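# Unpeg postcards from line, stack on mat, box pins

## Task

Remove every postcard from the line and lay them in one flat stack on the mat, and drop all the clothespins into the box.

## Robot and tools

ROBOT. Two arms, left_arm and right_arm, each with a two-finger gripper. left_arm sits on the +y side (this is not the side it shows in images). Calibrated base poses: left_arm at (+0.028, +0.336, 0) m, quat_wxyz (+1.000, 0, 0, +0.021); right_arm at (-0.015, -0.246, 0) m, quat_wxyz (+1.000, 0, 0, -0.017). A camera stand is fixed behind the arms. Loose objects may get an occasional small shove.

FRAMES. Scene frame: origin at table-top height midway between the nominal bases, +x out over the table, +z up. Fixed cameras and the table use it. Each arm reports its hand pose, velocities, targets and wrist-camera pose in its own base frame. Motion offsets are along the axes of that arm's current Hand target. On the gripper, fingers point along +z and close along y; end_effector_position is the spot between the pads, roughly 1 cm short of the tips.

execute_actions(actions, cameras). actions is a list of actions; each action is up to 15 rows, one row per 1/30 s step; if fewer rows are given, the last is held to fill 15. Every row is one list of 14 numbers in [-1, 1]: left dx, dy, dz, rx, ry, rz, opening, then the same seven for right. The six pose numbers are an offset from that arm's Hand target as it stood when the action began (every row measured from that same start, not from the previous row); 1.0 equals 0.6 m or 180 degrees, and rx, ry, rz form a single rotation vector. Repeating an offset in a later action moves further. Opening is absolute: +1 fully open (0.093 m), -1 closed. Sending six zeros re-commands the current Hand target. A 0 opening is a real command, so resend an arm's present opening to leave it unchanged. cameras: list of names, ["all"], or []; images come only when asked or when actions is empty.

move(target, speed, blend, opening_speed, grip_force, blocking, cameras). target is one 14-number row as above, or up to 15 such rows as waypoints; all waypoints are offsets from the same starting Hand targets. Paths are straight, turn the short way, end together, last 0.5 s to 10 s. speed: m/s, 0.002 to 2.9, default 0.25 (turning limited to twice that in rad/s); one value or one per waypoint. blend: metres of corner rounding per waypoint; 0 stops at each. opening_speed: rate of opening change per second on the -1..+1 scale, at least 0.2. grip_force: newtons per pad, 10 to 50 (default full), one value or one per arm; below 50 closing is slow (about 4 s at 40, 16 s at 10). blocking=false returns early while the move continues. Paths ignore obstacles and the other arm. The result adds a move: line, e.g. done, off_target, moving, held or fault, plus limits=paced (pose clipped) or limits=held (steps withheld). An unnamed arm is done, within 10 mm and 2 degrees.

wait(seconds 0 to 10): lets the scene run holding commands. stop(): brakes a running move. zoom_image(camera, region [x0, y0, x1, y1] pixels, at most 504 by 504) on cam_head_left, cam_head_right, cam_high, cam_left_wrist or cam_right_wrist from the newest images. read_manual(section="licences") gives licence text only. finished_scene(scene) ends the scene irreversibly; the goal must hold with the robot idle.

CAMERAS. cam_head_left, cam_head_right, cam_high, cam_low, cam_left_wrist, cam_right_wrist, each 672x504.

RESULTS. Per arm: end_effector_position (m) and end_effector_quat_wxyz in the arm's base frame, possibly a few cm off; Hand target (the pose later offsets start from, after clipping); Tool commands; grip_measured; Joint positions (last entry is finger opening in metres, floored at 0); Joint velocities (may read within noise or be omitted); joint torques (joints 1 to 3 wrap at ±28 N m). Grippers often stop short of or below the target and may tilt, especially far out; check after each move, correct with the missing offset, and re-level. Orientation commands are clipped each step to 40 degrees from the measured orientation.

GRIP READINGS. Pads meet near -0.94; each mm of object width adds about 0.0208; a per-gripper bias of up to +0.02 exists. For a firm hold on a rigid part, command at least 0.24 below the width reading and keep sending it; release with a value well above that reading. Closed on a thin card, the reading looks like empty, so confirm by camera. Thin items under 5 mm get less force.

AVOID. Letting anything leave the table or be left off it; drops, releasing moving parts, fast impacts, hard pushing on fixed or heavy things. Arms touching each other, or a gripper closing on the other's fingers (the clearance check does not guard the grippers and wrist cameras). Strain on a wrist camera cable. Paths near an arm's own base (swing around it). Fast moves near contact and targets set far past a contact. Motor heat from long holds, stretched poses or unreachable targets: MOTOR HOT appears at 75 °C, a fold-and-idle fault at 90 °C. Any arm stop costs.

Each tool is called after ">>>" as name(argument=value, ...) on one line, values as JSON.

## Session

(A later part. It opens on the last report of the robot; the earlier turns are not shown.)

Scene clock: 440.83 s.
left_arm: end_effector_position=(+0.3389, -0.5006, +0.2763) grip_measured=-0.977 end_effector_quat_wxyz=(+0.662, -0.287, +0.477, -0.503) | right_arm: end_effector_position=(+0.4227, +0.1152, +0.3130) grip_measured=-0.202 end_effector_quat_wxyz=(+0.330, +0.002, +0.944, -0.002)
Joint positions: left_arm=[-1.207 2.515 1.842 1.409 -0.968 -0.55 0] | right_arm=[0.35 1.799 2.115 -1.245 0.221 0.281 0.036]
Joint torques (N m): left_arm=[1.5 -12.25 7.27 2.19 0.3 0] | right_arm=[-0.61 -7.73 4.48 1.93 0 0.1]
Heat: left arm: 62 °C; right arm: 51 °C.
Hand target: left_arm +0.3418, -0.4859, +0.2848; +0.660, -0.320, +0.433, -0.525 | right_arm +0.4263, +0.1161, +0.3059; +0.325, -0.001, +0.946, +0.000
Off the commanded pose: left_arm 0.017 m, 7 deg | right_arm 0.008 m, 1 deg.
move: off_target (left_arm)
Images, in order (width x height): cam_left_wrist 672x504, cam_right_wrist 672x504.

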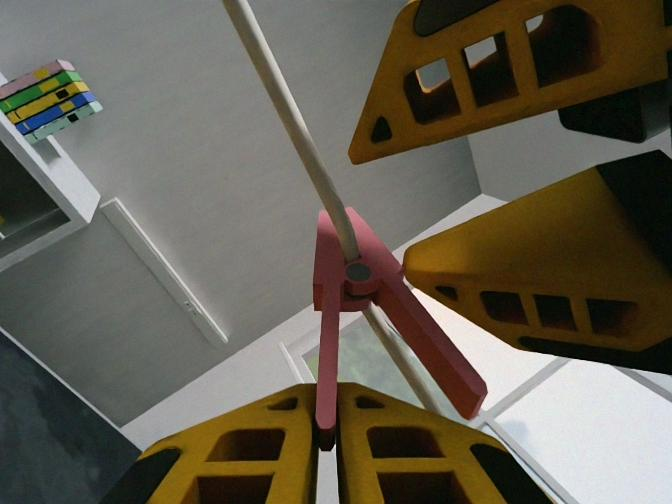

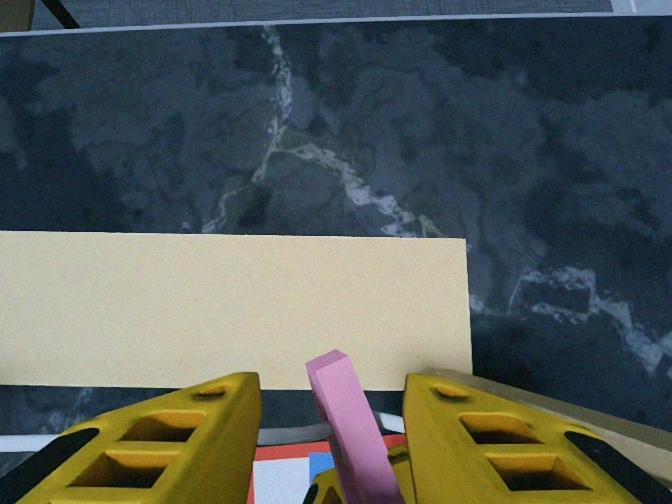

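>>> move(target=[[0,0,0,0,0,0,-1,0,0,0,0,0,0,-1],[0,0,0,0,0,0,-0.2,0,0,0,0,0,0,-1],[0,0,-0.1,0,0,0,0,0,0,0,0,0,0,-1]], speed=0.12, opening_speed=0.8, cameras=["cam_right_wrist","cam_left_wrist"])

Scene clock: 447.83 s.
left_arm: end_effector_position=(+0.2952, -0.5130, +0.2141) grip_measured=-0.003 end_effector_quat_wxyz=(+0.648, -0.269, +0.543, -0.462) | right_arm: end_effector_position=(+0.4228, +0.1153, +0.3131) grip_measured=-0.979 end_effector_quat_wxyz=(+0.331, +0.002, +0.944, -0.002)
Joint positions: left_arm=[-1.301 2.515 1.687 1.412 -1.068 -0.555 0.045] | right_arm=[0.35 1.799 2.115 -1.244 0.221 0.281 0]
Joint torques (N m): left_arm=[0.66 -18.78 4.23 3.09 0.15 -0.01] | right_arm=[-0.64 -7.76 4.45 1.98 0 0.12]
Heat: left arm: 65 °C; right arm: 50 °C.
Hand target: left_arm +0.2874, -0.4840, +0.2595; +0.660, -0.320, +0.433, -0.525 | right_arm +0.4263, +0.1161, +0.3059; +0.325, -0.001, +0.946, +0.000
Off the commanded pose: left_arm 0.054 m, 16 deg | right_arm 0.008 m, 1 deg.
joint sent to its limit (left arm) — joint 4 (wrist pitch), upper limit. The joint targets are off in position and orientation.
move: off_target (left_arm); target 2's new opening was sent with left_arm's hand 0.017 m and 6 deg from that target; target 3's new opening was sent with left_arm's hand 0.054 m and 16 deg from that target
Images, in order (width x height): cam_left_wrist 672x504, cam_right_wrist 672x504.

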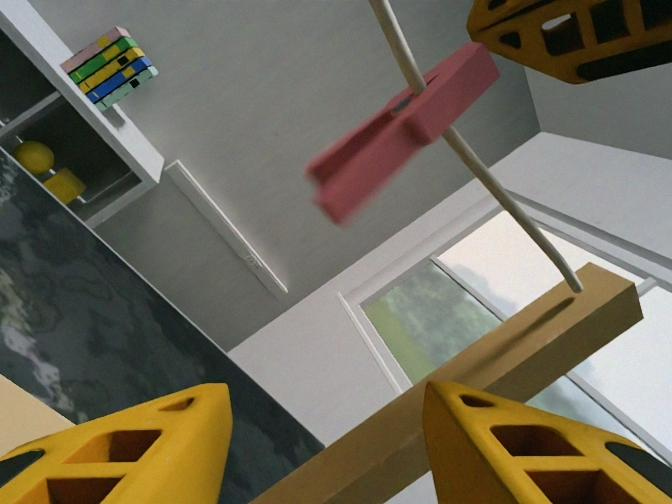

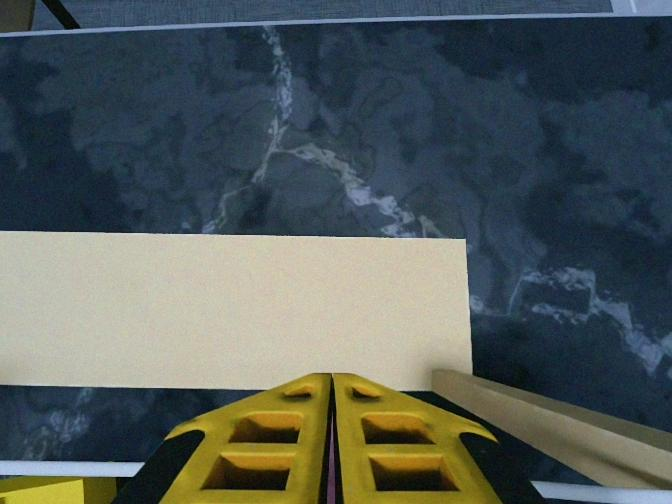

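>>> move(target=[[-0.312,0,-0.134,0,0,0,0,0,0,-0.25,0,0,0,-0.2],[-0.312,0,-0.134,0,0,0,0,0.101,-0.01,-0.049,0,-0.345,0,-0.2]], speed=0.2, cameras=["cam_right_wrist","cam_low"])

Scene clock: 453.77 s.
left_arm: end_effector_position=(+0.2050, -0.3135, +0.2466) grip_measured=-0.003 end_effector_quat_wxyz=(+0.599, -0.290, +0.592, -0.455) | right_arm: end_effector_position=(+0.3593, +0.1107, +0.2982) grip_measured=-0.202 end_effector_quat_wxyz=(+0.768, +0.004, +0.640, +0.004)
Joint positions: left_arm=[-1.425 1.641 0.608 1.412 -1.207 -0.751 0.045] | right_arm=[0.52 1.191 0.515 0.885 0.512 -0.093 0.036]
Joint torques (N m): left_arm=[-0.23 -7.53 3.79 3.11 0.1 0.14] | right_arm=[-0.77 -2.78 5.15 2.42 -0.15 0.11]
Heat: left arm: 66 °C; right arm: 50 °C.
Hand target: left_arm +0.2004, -0.3000, +0.2698; +0.660, -0.320, +0.433, -0.525 | right_arm +0.3604, +0.1100, +0.2918; +0.766, -0.001, +0.643, +0.000
Off the commanded pose: left_arm 0.027 m, 21 deg | right_arm 0.006 m, 1 deg.
joint sent to its limit (left arm) — joint 4 (wrist pitch), upper limit. The joint targets are off in orientation, not in position.
move: off_target (left_arm)
Images, in order (width x height): cam_low 672x504, cam_right_wrist 672x504.

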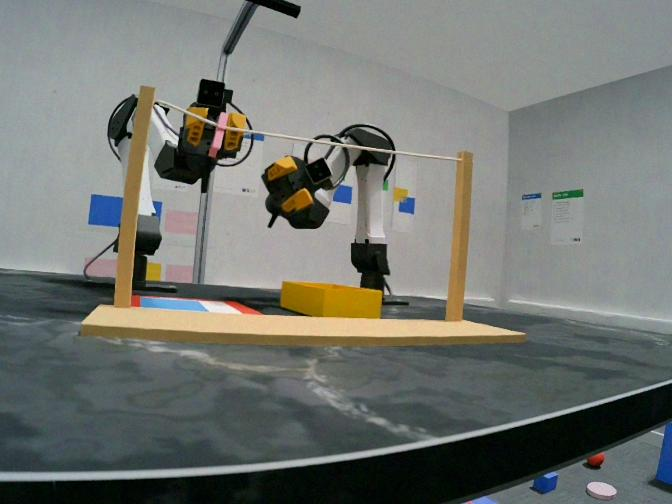

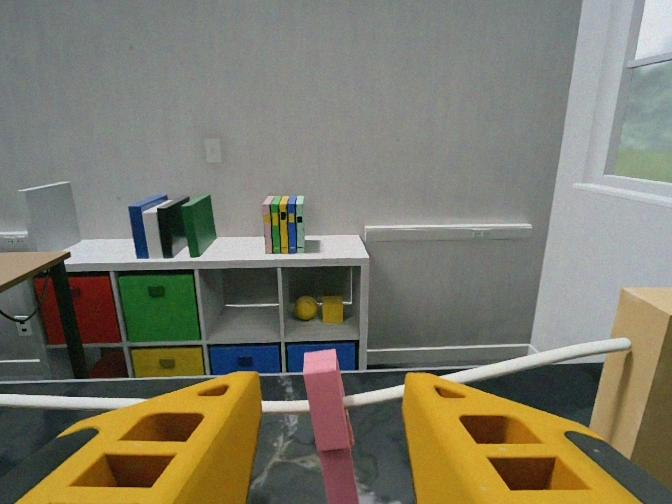

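>>> move(target=[[0,0,0,0,0,0,0,0.0137,0,0.0423,0,0,0,-0.2],[0,0,0,0,0,0,0,0.0137,0,0.0423,0,0,0,-1],[0,0,0,0,0,0,0,-0.0125,0,0.0856,0,0.345,0,-1]], speed=0.15, opening_speed=0.8, cameras=["cam_right_wrist","cam_left_wrist"])

Scene clock: 461.27 s.
left_arm: end_effector_position=(+0.2050, -0.3135, +0.2466) grip_measured=-0.003 end_effector_quat_wxyz=(+0.599, -0.290, +0.592, -0.455) | right_arm: end_effector_position=(+0.4063, +0.1094, +0.3041) grip_measured=-0.979 end_effector_quat_wxyz=(+0.323, -0.006, +0.946, -0.007)
Joint positions: left_arm=[-1.425 1.641 0.608 1.412 -1.207 -0.751 0.045] | right_arm=[0.351 1.721 1.99 -1.215 0.221 0.266 0]
Joint torques (N m): left_arm=[-0.17 -7.54 3.97 3.15 0.05 0.15] | right_arm=[-0.75 -6.76 7.91 1.75 0.02 0.25]
Heat: left arm: 63 °C; right arm: 51 °C.
Hand target: left_arm +0.2004, -0.3000, +0.2698; +0.660, -0.320, +0.433, -0.525 | right_arm +0.4097, +0.1099, +0.3082; +0.325, -0.001, +0.946, +0.000
Off the commanded pose: left_arm 0.027 m, 21 deg | right_arm 0.005 m, 1 deg.
joint sent to its limit (left arm) — joint 4 (wrist pitch), upper limit. The joint targets are off in orientation, not in position.
move: off_target (left_arm); target 2's new opening was sent with right_arm's hand 0.014 m and 2 deg from that target
Images, in order (width x height): cam_left_wrist 672x504, cam_right_wrist 672x504.

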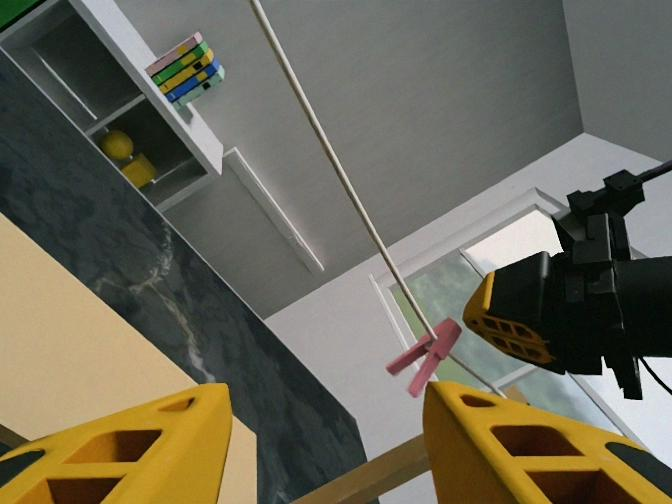

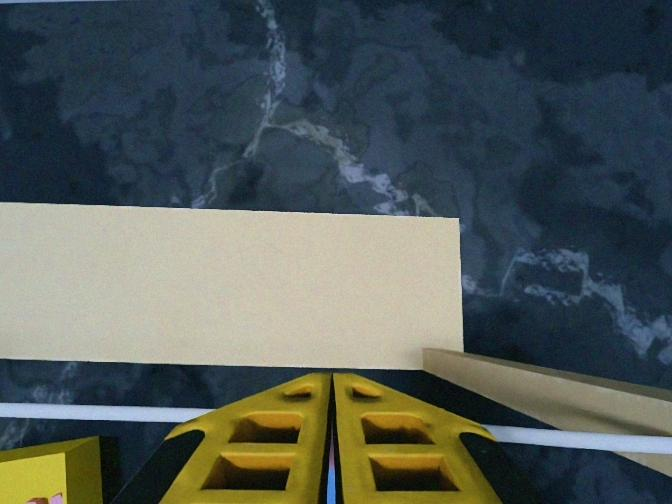

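>>> move(target=[[0,0,0,0,0,0,0,0,0,-0.2,0,0,0,-0.2],[0,0,0,0,0,0,0,0.082,0,-0.029,0,-0.345,0,-0.2]], speed=0.25)

>>> move(target=[0,0,0,0,0,0,0,0.014,0,0.053,0,0,0,-0.2], speed=0.12, cameras=["cam_right_wrist"])

Scene clock: 466.10 s.
left_arm: end_effector_position=(+0.2050, -0.3135, +0.2466) grip_measured=-0.003 end_effector_quat_wxyz=(+0.599, -0.290, +0.592, -0.455) | right_arm: end_effector_position=(+0.3590, +0.1104, +0.2984) grip_measured=-0.202 end_effector_quat_wxyz=(+0.769, +0.005, +0.640, +0.003)
Joint positions: left_arm=[-1.425 1.641 0.608 1.412 -1.207 -0.751 0.045] | right_arm=[0.521 1.19 0.515 0.885 0.515 -0.093 0.036]
Joint torques (N m): left_arm=[-0.25 -7.69 4.1 3.12 0.08 0.15] | right_arm=[-0.84 -2.73 5.11 2.37 -0.18 0.11]
Heat: left arm: 62 °C; right arm: 50 °C.
Hand target: left_arm +0.2004, -0.3000, +0.2698; +0.660, -0.320, +0.433, -0.525 | right_arm +0.3602, +0.1098, +0.2918; +0.766, +0.000, +0.643, +0.000
Off the commanded pose: left_arm 0.027 m, 21 deg | right_arm 0.007 m, 1 deg.
joint sent to its limit (left arm) — joint 4 (wrist pitch), upper limit. The joint targets are off in orientation, not in position.
move: off_target (left_arm)

Scene clock: 467.13 s.
left_arm: end_effector_position=(+0.2050, -0.3135, +0.2466) grip_measured=-0.003 end_effector_quat_wxyz=(+0.599, -0.290, +0.592, -0.455) | right_arm: end_effector_position=(+0.3878, +0.1077, +0.2761) grip_measured=-0.202 end_effector_quat_wxyz=(+0.756, -0.006, +0.655, -0.010)
Joint positions: left_arm=[-1.425 1.641 0.608 1.412 -1.207 -0.751 0.045] | right_arm=[0.456 1.33 0.549 0.94 0.456 -0.093 0.036]
Joint torques (N m): left_arm=[-0.17 -7.66 3.89 3.14 0.1 0.12] | right_arm=[-0.62 -3.66 8.46 2.55 -0.16 0.26]
Heat: left arm: 62 °C; right arm: 51 °C.
Hand target: left_arm +0.2004, -0.3000, +0.2698; +0.660, -0.320, +0.433, -0.525 | right_arm +0.3930, +0.1101, +0.2889; +0.766, -0.001, +0.643, +0.001
Off the commanded pose: left_arm 0.027 m, 21 deg | right_arm 0.014 m, 2 deg.
joint sent to its limit (left arm) — joint 4 (wrist pitch), upper limit. The joint targets are off in orientation, not in position.
move: off_target (left_arm, right_arm)
Images, in order (width x height): cam_right_wrist 672x504.

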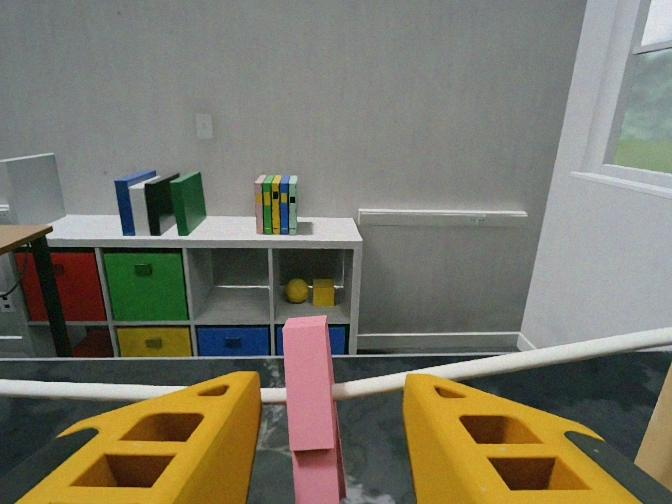

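>>> move(target=[[0,0,0,0,0,0,0,-0.025,0.007,0.008,0,0,0,-0.2],[0,0,0,0,0,0,0,-0.025,0.007,0.008,0,0,0,-1]], speed=0.12, opening_speed=0.8, cameras=["cam_right_wrist"])

Scene clock: 470.20 s.
left_arm: end_effector_position=(+0.2050, -0.3135, +0.2466) grip_measured=-0.003 end_effector_quat_wxyz=(+0.599, -0.290, +0.592, -0.455) | right_arm: end_effector_position=(+0.3939, +0.1114, +0.2891) grip_measured=-0.854 end_effector_quat_wxyz=(+0.757, -0.006, +0.654, -0.009)
Joint positions: left_arm=[-1.425 1.641 0.608 1.412 -1.207 -0.751 0.045] | right_arm=[0.457 1.33 0.606 0.886 0.455 -0.093 0.004]
Joint torques (N m): left_arm=[-0.03 -7.47 4.03 3.14 0.08 0.14] | right_arm=[0.38 -5.48 8.51 2.31 -0.07 0.23]
Heat: left arm: 61 °C; right arm: 51 °C.
Hand target: left_arm +0.2004, -0.3000, +0.2698; +0.660, -0.320, +0.433, -0.525 | right_arm +0.3951, +0.1142, +0.3044; +0.766, -0.001, +0.643, +0.000
Off the commanded pose: left_arm 0.027 m, 21 deg | right_arm 0.016 m, 2 deg.
joint sent to its limit (left arm) — joint 4 (wrist pitch), upper limit. The joint targets are off in orientation, not in position.
move: off_target (left_arm, right_arm); target 2's new opening was sent with right_arm's hand 0.015 m and 2 deg from that target
Images, in order (width x height): cam_right_wrist 672x504.

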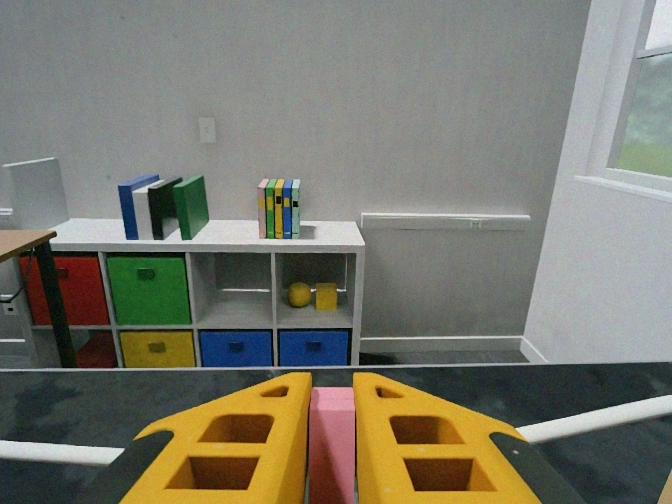

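>>> move(target=[0,0,0,0,0,0,0,-0.0262,0,0.0433,0,0.345,0,-1], speed=0.25)

>>> move(target=[0.3033,0.032,0.147,0,0,0,0,0,0,0,0,0,0,-1], speed=0.22, cameras=["cam_left_wrist"])

Scene clock: 473.67 s.
left_arm: end_effector_position=(+0.2050, -0.3135, +0.2466) grip_measured=-0.003 end_effector_quat_wxyz=(+0.599, -0.290, +0.592, -0.455) | right_arm: end_effector_position=(+0.4146, +0.1125, +0.3214) grip_measured=-0.868 end_effector_quat_wxyz=(+0.322, -0.005, +0.947, -0.007)
Joint positions: left_arm=[-1.425 1.641 0.608 1.412 -1.207 -0.751 0.045] | right_arm=[0.352 1.809 2.18 -1.318 0.222 0.269 0.004]
Joint torques (N m): left_arm=[-0.23 -7.77 3.99 3.17 0.08 0.15] | right_arm=[-0.43 -7.12 7.53 1.75 -0.03 0.26]
Heat: left arm: 60 °C; right arm: 51 °C.
Hand target: left_arm +0.2004, -0.3000, +0.2698; +0.660, -0.320, +0.433, -0.525 | right_arm +0.4179, +0.1142, +0.3245; +0.325, -0.001, +0.946, +0.000
Off the commanded pose: left_arm 0.027 m, 21 deg | right_arm 0.005 m, 1 deg.
joint sent to its limit (left arm) — joint 4 (wrist pitch), upper limit. The joint targets are off in orientation, not in position.
move: off_target (left_arm)

Scene clock: 475.40 s.
left_arm: end_effector_position=(+0.3034, -0.4845, +0.2301) grip_measured=-0.003 end_effector_quat_wxyz=(+0.637, -0.295, +0.534, -0.471) | right_arm: end_effector_position=(+0.4146, +0.1126, +0.3214) grip_measured=-0.868 end_effector_quat_wxyz=(+0.322, -0.005, +0.947, -0.007)
Joint positions: left_arm=[-1.273 2.4 1.552 1.412 -1.073 -0.634 0.045] | right_arm=[0.352 1.809 2.181 -1.319 0.222 0.269 0.004]
Joint torques (N m): left_arm=[0.88 -10.76 6.83 3.01 0.48 0.11] | right_arm=[-0.44 -7.12 7.51 1.75 0.01 0.24]
Heat: left arm: 60 °C; right arm: 51 °C.
Hand target: left_arm +0.3020, -0.4745, +0.2472; +0.660, -0.320, +0.433, -0.525 | right_arm +0.4180, +0.1142, +0.3246; +0.325, -0.001, +0.946, +0.000
Off the commanded pose: left_arm 0.020 m, 14 deg | right_arm 0.005 m, 1 deg.
joint sent to its limit (left arm) — joint 4 (wrist pitch), upper limit. The joint targets are off in orientation, not in position.
move: off_target (left_arm)
Images, in order (width x height): cam_left_wrist 672x504.

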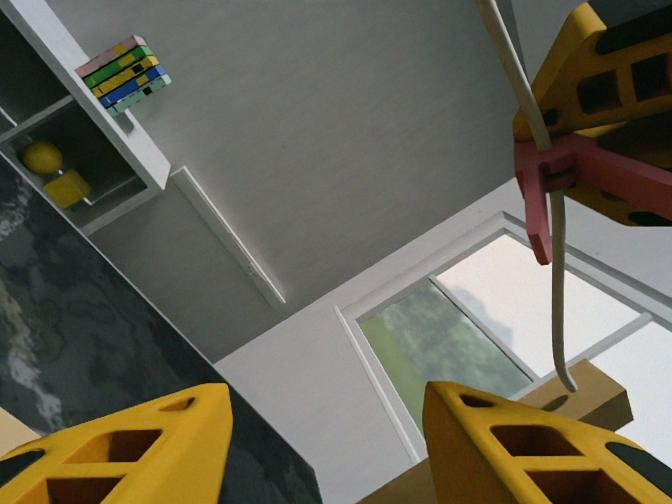

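>>> move(target=[0,0,0,0,0,0,0,0,0,0,0,-0.14,0,-1], speed=0.15, cameras=["cam_left_wrist"])

Scene clock: 478.10 s.
left_arm: end_effector_position=(+0.3034, -0.4845, +0.2301) grip_measured=-0.003 end_effector_quat_wxyz=(+0.637, -0.295, +0.535, -0.471) | right_arm: end_effector_position=(+0.4219, +0.1135, +0.3146) grip_measured=-0.868 end_effector_quat_wxyz=(+0.508, -0.001, +0.861, -0.006)
Joint positions: left_arm=[-1.273 2.4 1.552 1.412 -1.073 -0.633 0.045] | right_arm=[0.397 1.453 1.447 -0.536 0.354 0.194 0.004]
Joint torques (N m): left_arm=[0.87 -10.71 6.99 3.08 0.48 0.15] | right_arm=[0.5 -8.81 5.34 2.62 0.13 0.13]
Heat: left arm: 60 °C; right arm: 51 °C.
Hand target: left_arm +0.3020, -0.4745, +0.2472; +0.660, -0.320, +0.433, -0.525 | right_arm +0.4180, +0.1142, +0.3244; +0.523, -0.001, +0.852, +0.000
Off the commanded pose: left_arm 0.020 m, 14 deg | right_arm 0.011 m, 2 deg.
joint sent to its limit (left arm) — joint 4 (wrist pitch), upper limit. The joint targets are off in orientation, not in position.
move: off_target (left_arm, right_arm)
Images, in order (width x height): cam_left_wrist 672x504.

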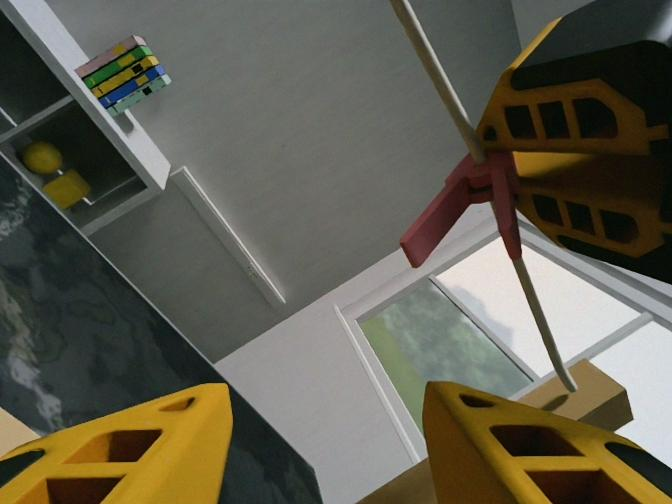

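>>> move(target=[[-0.0275,-0.037,-0.021,0,0,0,0,0,0,0,0,0,0,-1],[-0.0275,-0.037,0.045,0,0,0,0,0,0,0,0,0,0,-1]], speed=0.12, cameras=["cam_left_wrist"])

Scene clock: 481.30 s.
left_arm: end_effector_position=(+0.3215, -0.4804, +0.2480) grip_measured=-0.003 end_effector_quat_wxyz=(+0.654, -0.285, +0.522, -0.468) | right_arm: end_effector_position=(+0.4219, +0.1134, +0.3146) grip_measured=-0.868 end_effector_quat_wxyz=(+0.508, +0.000, +0.861, -0.006)
Joint positions: left_arm=[-1.233 2.4 1.594 1.412 -1.03 -0.584 0.045] | right_arm=[0.397 1.453 1.447 -0.536 0.355 0.194 0.004]
Joint torques (N m): left_arm=[0.84 -13.65 7.01 3.03 0.52 0.11] | right_arm=[0.46 -8.84 5.34 2.63 0.13 0.12]
Heat: left arm: 61 °C; right arm: 51 °C.
Hand target: left_arm +0.3160, -0.4648, +0.2820; +0.660, -0.320, +0.433, -0.525 | right_arm +0.4180, +0.1142, +0.3244; +0.523, -0.001, +0.852, +0.000
Off the commanded pose: left_arm 0.038 m, 13 deg | right_arm 0.011 m, 2 deg.
joint sent to its limit (left arm) — joint 4 (wrist pitch), upper limit. The joint targets are off in orientation, not in position.
move: off_target (left_arm, right_arm)
Images, in order (width x height): cam_left_wrist 672x504.

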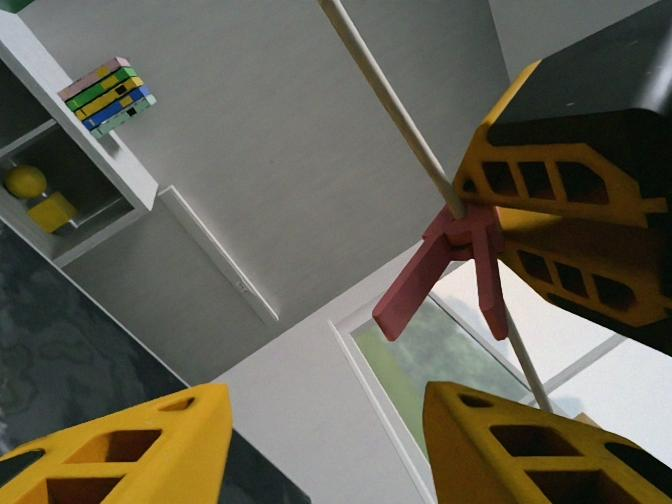

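>>> move(target=[[0.007,-0.0133,-0.052,0,0,0,0,0,0,0,0,0,0,-1],[0.0037,-0.0017,0.03,0,0,0,0,0,0,0,0,0,0,-1]], speed=0.12, cameras=["cam_left_wrist"])

Scene clock: 484.57 s.
left_arm: end_effector_position=(+0.3315, -0.4809, +0.2697) grip_measured=-0.003 end_effector_quat_wxyz=(+0.659, -0.292, +0.499, -0.481) | right_arm: end_effector_position=(+0.4242, +0.1117, +0.3245) grip_measured=-0.868 end_effector_quat_wxyz=(+0.525, +0.006, +0.851, -0.006)
Joint positions: left_arm=[-1.214 2.413 1.672 1.412 -1.01 -0.568 0.045] | right_arm=[0.396 1.445 1.447 -0.504 0.368 0.19 0.004]
Joint torques (N m): left_arm=[1.36 -11.34 7.73 2.87 0.7 0.13] | right_arm=[0.55 -8.09 5.39 2.31 -0.01 0.18]
Heat: left arm: 61 °C; right arm: 50 °C.
Hand target: left_arm +0.3320, -0.4678, +0.2899; +0.660, -0.320, +0.433, -0.525 | right_arm +0.4180, +0.1143, +0.3246; +0.523, -0.001, +0.852, +0.000
Off the commanded pose: left_arm 0.024 m, 10 deg | right_arm 0.007 m, 1 deg.
move: off_target (left_arm)
Images, in order (width x height): cam_left_wrist 672x504.

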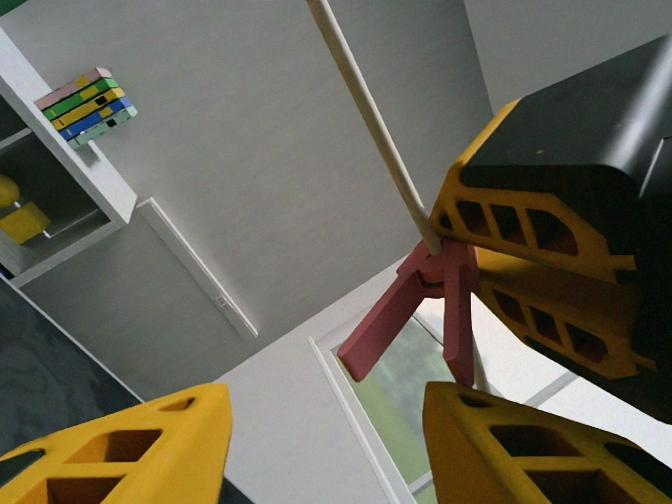

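>>> move(target=[[0.0077,-0.02,-0.06,0,0,0,0,0,0,0,0,0,0,-1],[0.0077,-0.0075,0.0285,0,0,0,0,0,0,0,0,0,0,-1]], speed=0.12, cameras=["cam_left_wrist"])

Scene clock: 486.83 s.
left_arm: end_effector_position=(+0.3448, -0.4785, +0.2940) grip_measured=-0.003 end_effector_quat_wxyz=(+0.658, -0.310, +0.467, -0.502) | right_arm: end_effector_position=(+0.4248, +0.1111, +0.3261) grip_measured=-0.868 end_effector_quat_wxyz=(+0.528, +0.005, +0.849, -0.008)
Joint positions: left_arm=[-1.188 2.434 1.769 1.409 -0.991 -0.581 0.045] | right_arm=[0.395 1.444 1.447 -0.497 0.37 0.184 0.004]
Joint torques (N m): left_arm=[1.25 -10.81 7.87 2.04 0.72 0.16] | right_arm=[0.64 -8.01 5.38 2.2 -0.05 0.22]
Heat: left arm: 61 °C; right arm: 50 °C.
Hand target: left_arm +0.3460, -0.4739, +0.3000; +0.660, -0.320, +0.433, -0.525 | right_arm +0.4179, +0.1142, +0.3246; +0.523, -0.001, +0.852, +0.000
Off the commanded pose: left_arm 0.008 m, 5 deg | right_arm 0.008 m, 1 deg.
move: off_target (left_arm)
Images, in order (width x height): cam_left_wrist 672x504.

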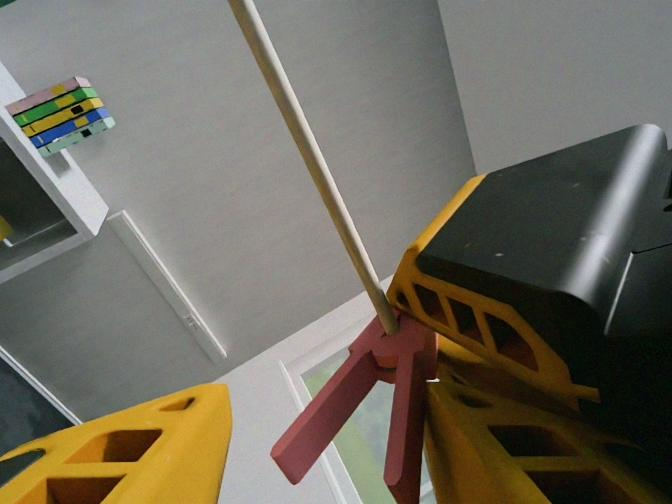

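>>> move(target=[0,0,0,0,0,0,-1,0,0,0,0,0,0,-1], opening_speed=0.8, cameras=["cam_left_wrist"])

Scene clock: 488.60 s.
left_arm: end_effector_position=(+0.3440, -0.4807, +0.2977) grip_measured=-0.414 end_effector_quat_wxyz=(+0.659, -0.304, +0.465, -0.507) | right_arm: end_effector_position=(+0.4247, +0.1111, +0.3260) grip_measured=-0.868 end_effector_quat_wxyz=(+0.527, +0.005, +0.850, -0.008)
Joint positions: left_arm=[-1.188 2.434 1.777 1.409 -0.975 -0.577 0.025] | right_arm=[0.395 1.444 1.447 -0.498 0.37 0.184 0.004]
Joint torques (N m): left_arm=[1.02 -10.82 7.2 1.98 0.51 0.15] | right_arm=[0.66 -7.95 5.34 2.26 -0.08 0.21]
Heat: left arm: 61 °C; right arm: 50 °C.
Hand target: left_arm +0.3460, -0.4740, +0.2999; +0.660, -0.320, +0.433, -0.525 | right_arm +0.4179, +0.1142, +0.3246; +0.523, -0.001, +0.852, +0.000
Off the commanded pose: left_arm 0.007 m, 5 deg | right_arm 0.008 m, 1 deg.
move: off_target (left_arm)
Images, in order (width x height): cam_left_wrist 672x504.

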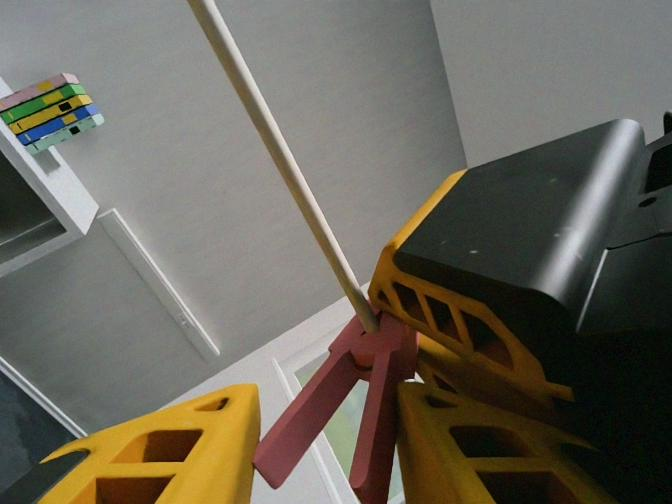

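>>> move(target=[[0,0,0,0,0,0,-1,0,0,0,0,0,0,-0.3],[0,0,0,0,0,0,-1,0,0,-0.06,0,0,0,-0.3],[0,0,0,0,0,0,-1,-0.177,0,-0.277,0,0,0,-0.3]], speed=0.18, opening_speed=0.8, cameras=["cam_left_wrist","cam_low"])

Scene clock: 494.00 s.
left_arm: end_effector_position=(+0.3435, -0.4843, +0.2918) grip_measured=-0.685 end_effector_quat_wxyz=(+0.661, -0.296, +0.470, -0.504) | right_arm: end_effector_position=(+0.3176, +0.1136, +0.4930) grip_measured=-0.302 end_effector_quat_wxyz=(+0.522, -0.005, +0.853, +0.001)
Joint positions: left_arm=[-1.19 2.446 1.777 1.409 -0.968 -0.569 0.012] | right_arm=[0.591 1.641 2.562 -1.471 0.513 0.288 0.031]
Joint torques (N m): left_arm=[1.43 -11.64 7.6 2.05 0.45 0] | right_arm=[0.47 -3.52 4.89 2.19 0.28 0.23]
Heat: left arm: 61 °C; right arm: 50 °C.
Hand target: left_arm +0.3461, -0.4739, +0.2999; +0.660, -0.320, +0.433, -0.525 | right_arm +0.3179, +0.1141, +0.4944; +0.523, -0.001, +0.852, +0.000
Off the commanded pose: left_arm 0.013 m, 6 deg | right_arm 0.002 m, 1 deg.
move: off_target (left_arm)
Images, in order (width x height): cam_low 672x504, cam_left_wrist 672x504.

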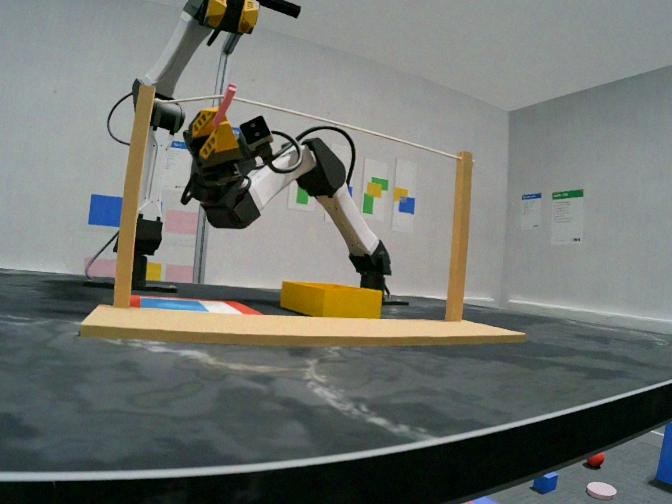

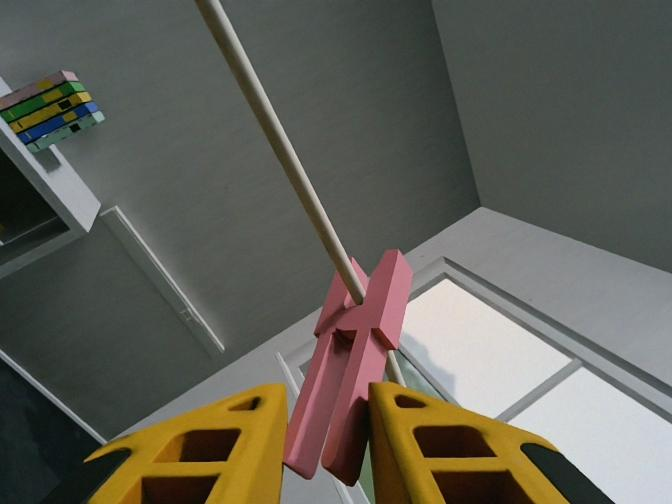

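>>> move(target=[[0,0.025,-0.08,0,0,0,-1,0,0,0,0,0,0,-0.3],[0,0.025,-0.18,0,0,0,-1,0,0,0,0,0,0,-0.3]], speed=0.12, blend=0.03, cameras=["cam_left_wrist","cam_low"])

Scene clock: 496.07 s.
left_arm: end_effector_position=(+0.2611, -0.4894, +0.1966) grip_measured=-0.708 end_effector_quat_wxyz=(+0.626, -0.276, +0.574, -0.449) | right_arm: end_effector_position=(+0.3175, +0.1136, +0.4929) grip_measured=-0.302 end_effector_quat_wxyz=(+0.522, -0.005, +0.853, +0.001)
Joint positions: left_arm=[-1.361 2.388 1.446 1.415 -1.145 -0.635 0.011] | right_arm=[0.591 1.641 2.562 -1.472 0.513 0.288 0.031]
Joint torques (N m): left_arm=[0.32 -17.66 3.9 3.06 0.15 -0.01] | right_arm=[0.51 -3.55 4.93 2.19 0.28 0.25]
Heat: left arm: 62 °C; right arm: 50 °C.
Hand target: left_arm +0.2545, -0.4667, +0.2414; +0.660, -0.320, +0.432, -0.525 | right_arm +0.3179, +0.1141, +0.4944; +0.523, -0.001, +0.852, +0.000
Off the commanded pose: left_arm 0.050 m, 19 deg | right_arm 0.002 m, 1 deg.
joint sent to its limit (left arm) — joint 4 (wrist pitch), upper limit. The joint targets are off in position and orientation.
move: off_target (left_arm); blend cut to 0.025 m at target 1
Images, in order (width x height): cam_low 672x504, cam_left_wrist 672x504.

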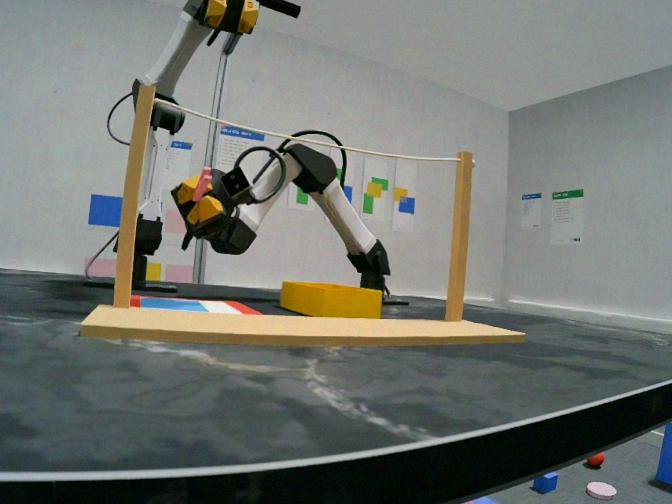

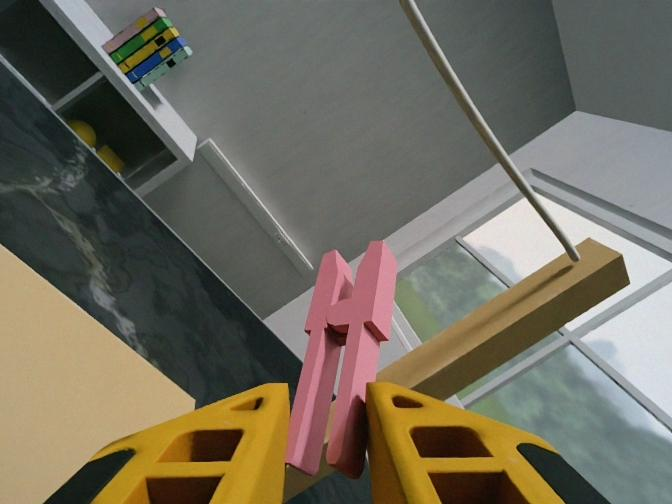

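>>> move(target=[[-0.408,0.12,-0.096,-0.018,0.5205,0.3895,-1,0,0,0,0,0,0,-0.3],[-0.352,0.333,-0.199,-0.018,0.5205,0.3895,-1,0,0,0,0,0,0,-0.3]], speed=0.3, cameras=["cam_left_wrist","cam_head_left"])

Scene clock: 503.20 s.
left_arm: end_effector_position=(+0.2128, -0.2098, +0.0703) grip_measured=-0.709 end_effector_quat_wxyz=(+0.311, +0.397, +0.852, -0.143) | right_arm: end_effector_position=(+0.3175, +0.1136, +0.4929) grip_measured=-0.302 end_effector_quat_wxyz=(+0.522, -0.005, +0.853, +0.001)
Joint positions: left_arm=[-0.728 1.147 0.507 -0.237 0.089 0.112 0.011] | right_arm=[0.591 1.641 2.562 -1.472 0.513 0.288 0.031]
Joint torques (N m): left_arm=[1.05 -1.69 4.89 1.81 0.2 0.02] | right_arm=[0.51 -3.54 4.9 2.2 0.27 0.24]
Heat: left arm: 62 °C; right arm: 49 °C.
Hand target: left_arm +0.2135, -0.2094, +0.0658; +0.310, +0.397, +0.852, -0.145 | right_arm +0.3179, +0.1141, +0.4944; +0.523, -0.001, +0.852, +0.000
Off the commanded pose: left_arm 0.005 m, 0 deg | right_arm 0.002 m, 1 deg.
move: done
Images, in order (width x height): cam_head_left 672x504, cam_left_wrist 672x504.

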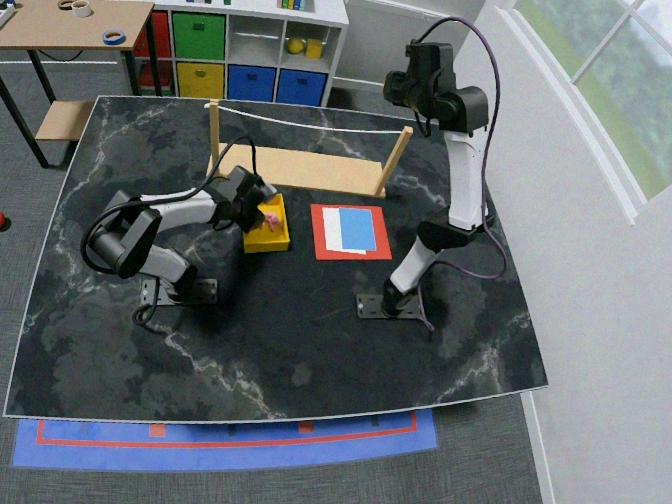

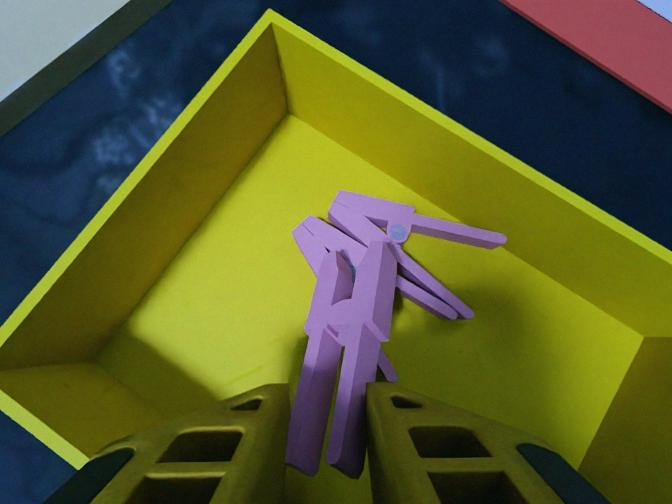

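>>> move(target=[[0,0,0,0,0,0,0.2,0,0,0,0,0,0,-0.3],[0,0,-0.27,0,0,0,0.2,0,0,0,0,0,0,-0.3]], speed=0.2, opening_speed=0.8, cameras=["cam_left_wrist","cam_head_left"])

Scene clock: 507.03 s.
left_arm: end_effector_position=(+0.1480, -0.1297, +0.1831) grip_measured=+0.197 end_effector_quat_wxyz=(+0.307, +0.395, +0.854, -0.141) | right_arm: end_effector_position=(+0.3175, +0.1136, +0.4929) grip_measured=-0.302 end_effector_quat_wxyz=(+0.522, -0.005, +0.853, +0.001)
Joint positions: left_arm=[-0.552 0.667 0.811 -1.05 0.197 0.246 0.055] | right_arm=[0.591 1.641 2.562 -1.472 0.513 0.288 0.031]
Joint torques (N m): left_arm=[1.13 0.83 7.64 1.37 0.36 0.07] | right_arm=[0.49 -3.54 4.9 2.19 0.28 0.25]
Heat: left arm: 60 °C; right arm: 49 °C.
Hand target: left_arm +0.1465, -0.1295, +0.1899; +0.310, +0.397, +0.852, -0.145 | right_arm +0.3179, +0.1141, +0.4944; +0.523, -0.001, +0.852, +0.000
Off the commanded pose: left_arm 0.007 m, 1 deg | right_arm 0.002 m, 1 deg.
move: done
Images, in order (width x height): cam_head_left 672x504, cam_left_wrist 672x504.

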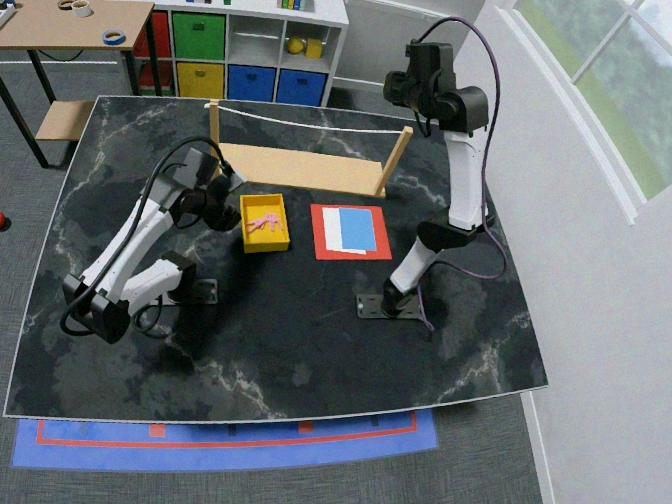

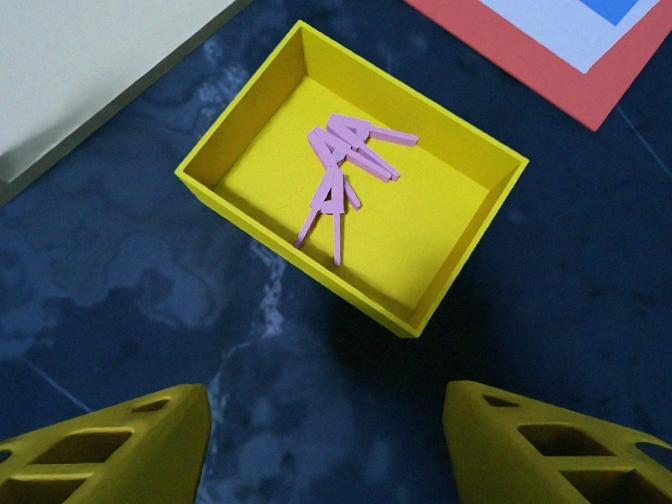

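All in. Finish scene 1.

>>> finished_scene(scene=1)

The scene is finished: the task was done.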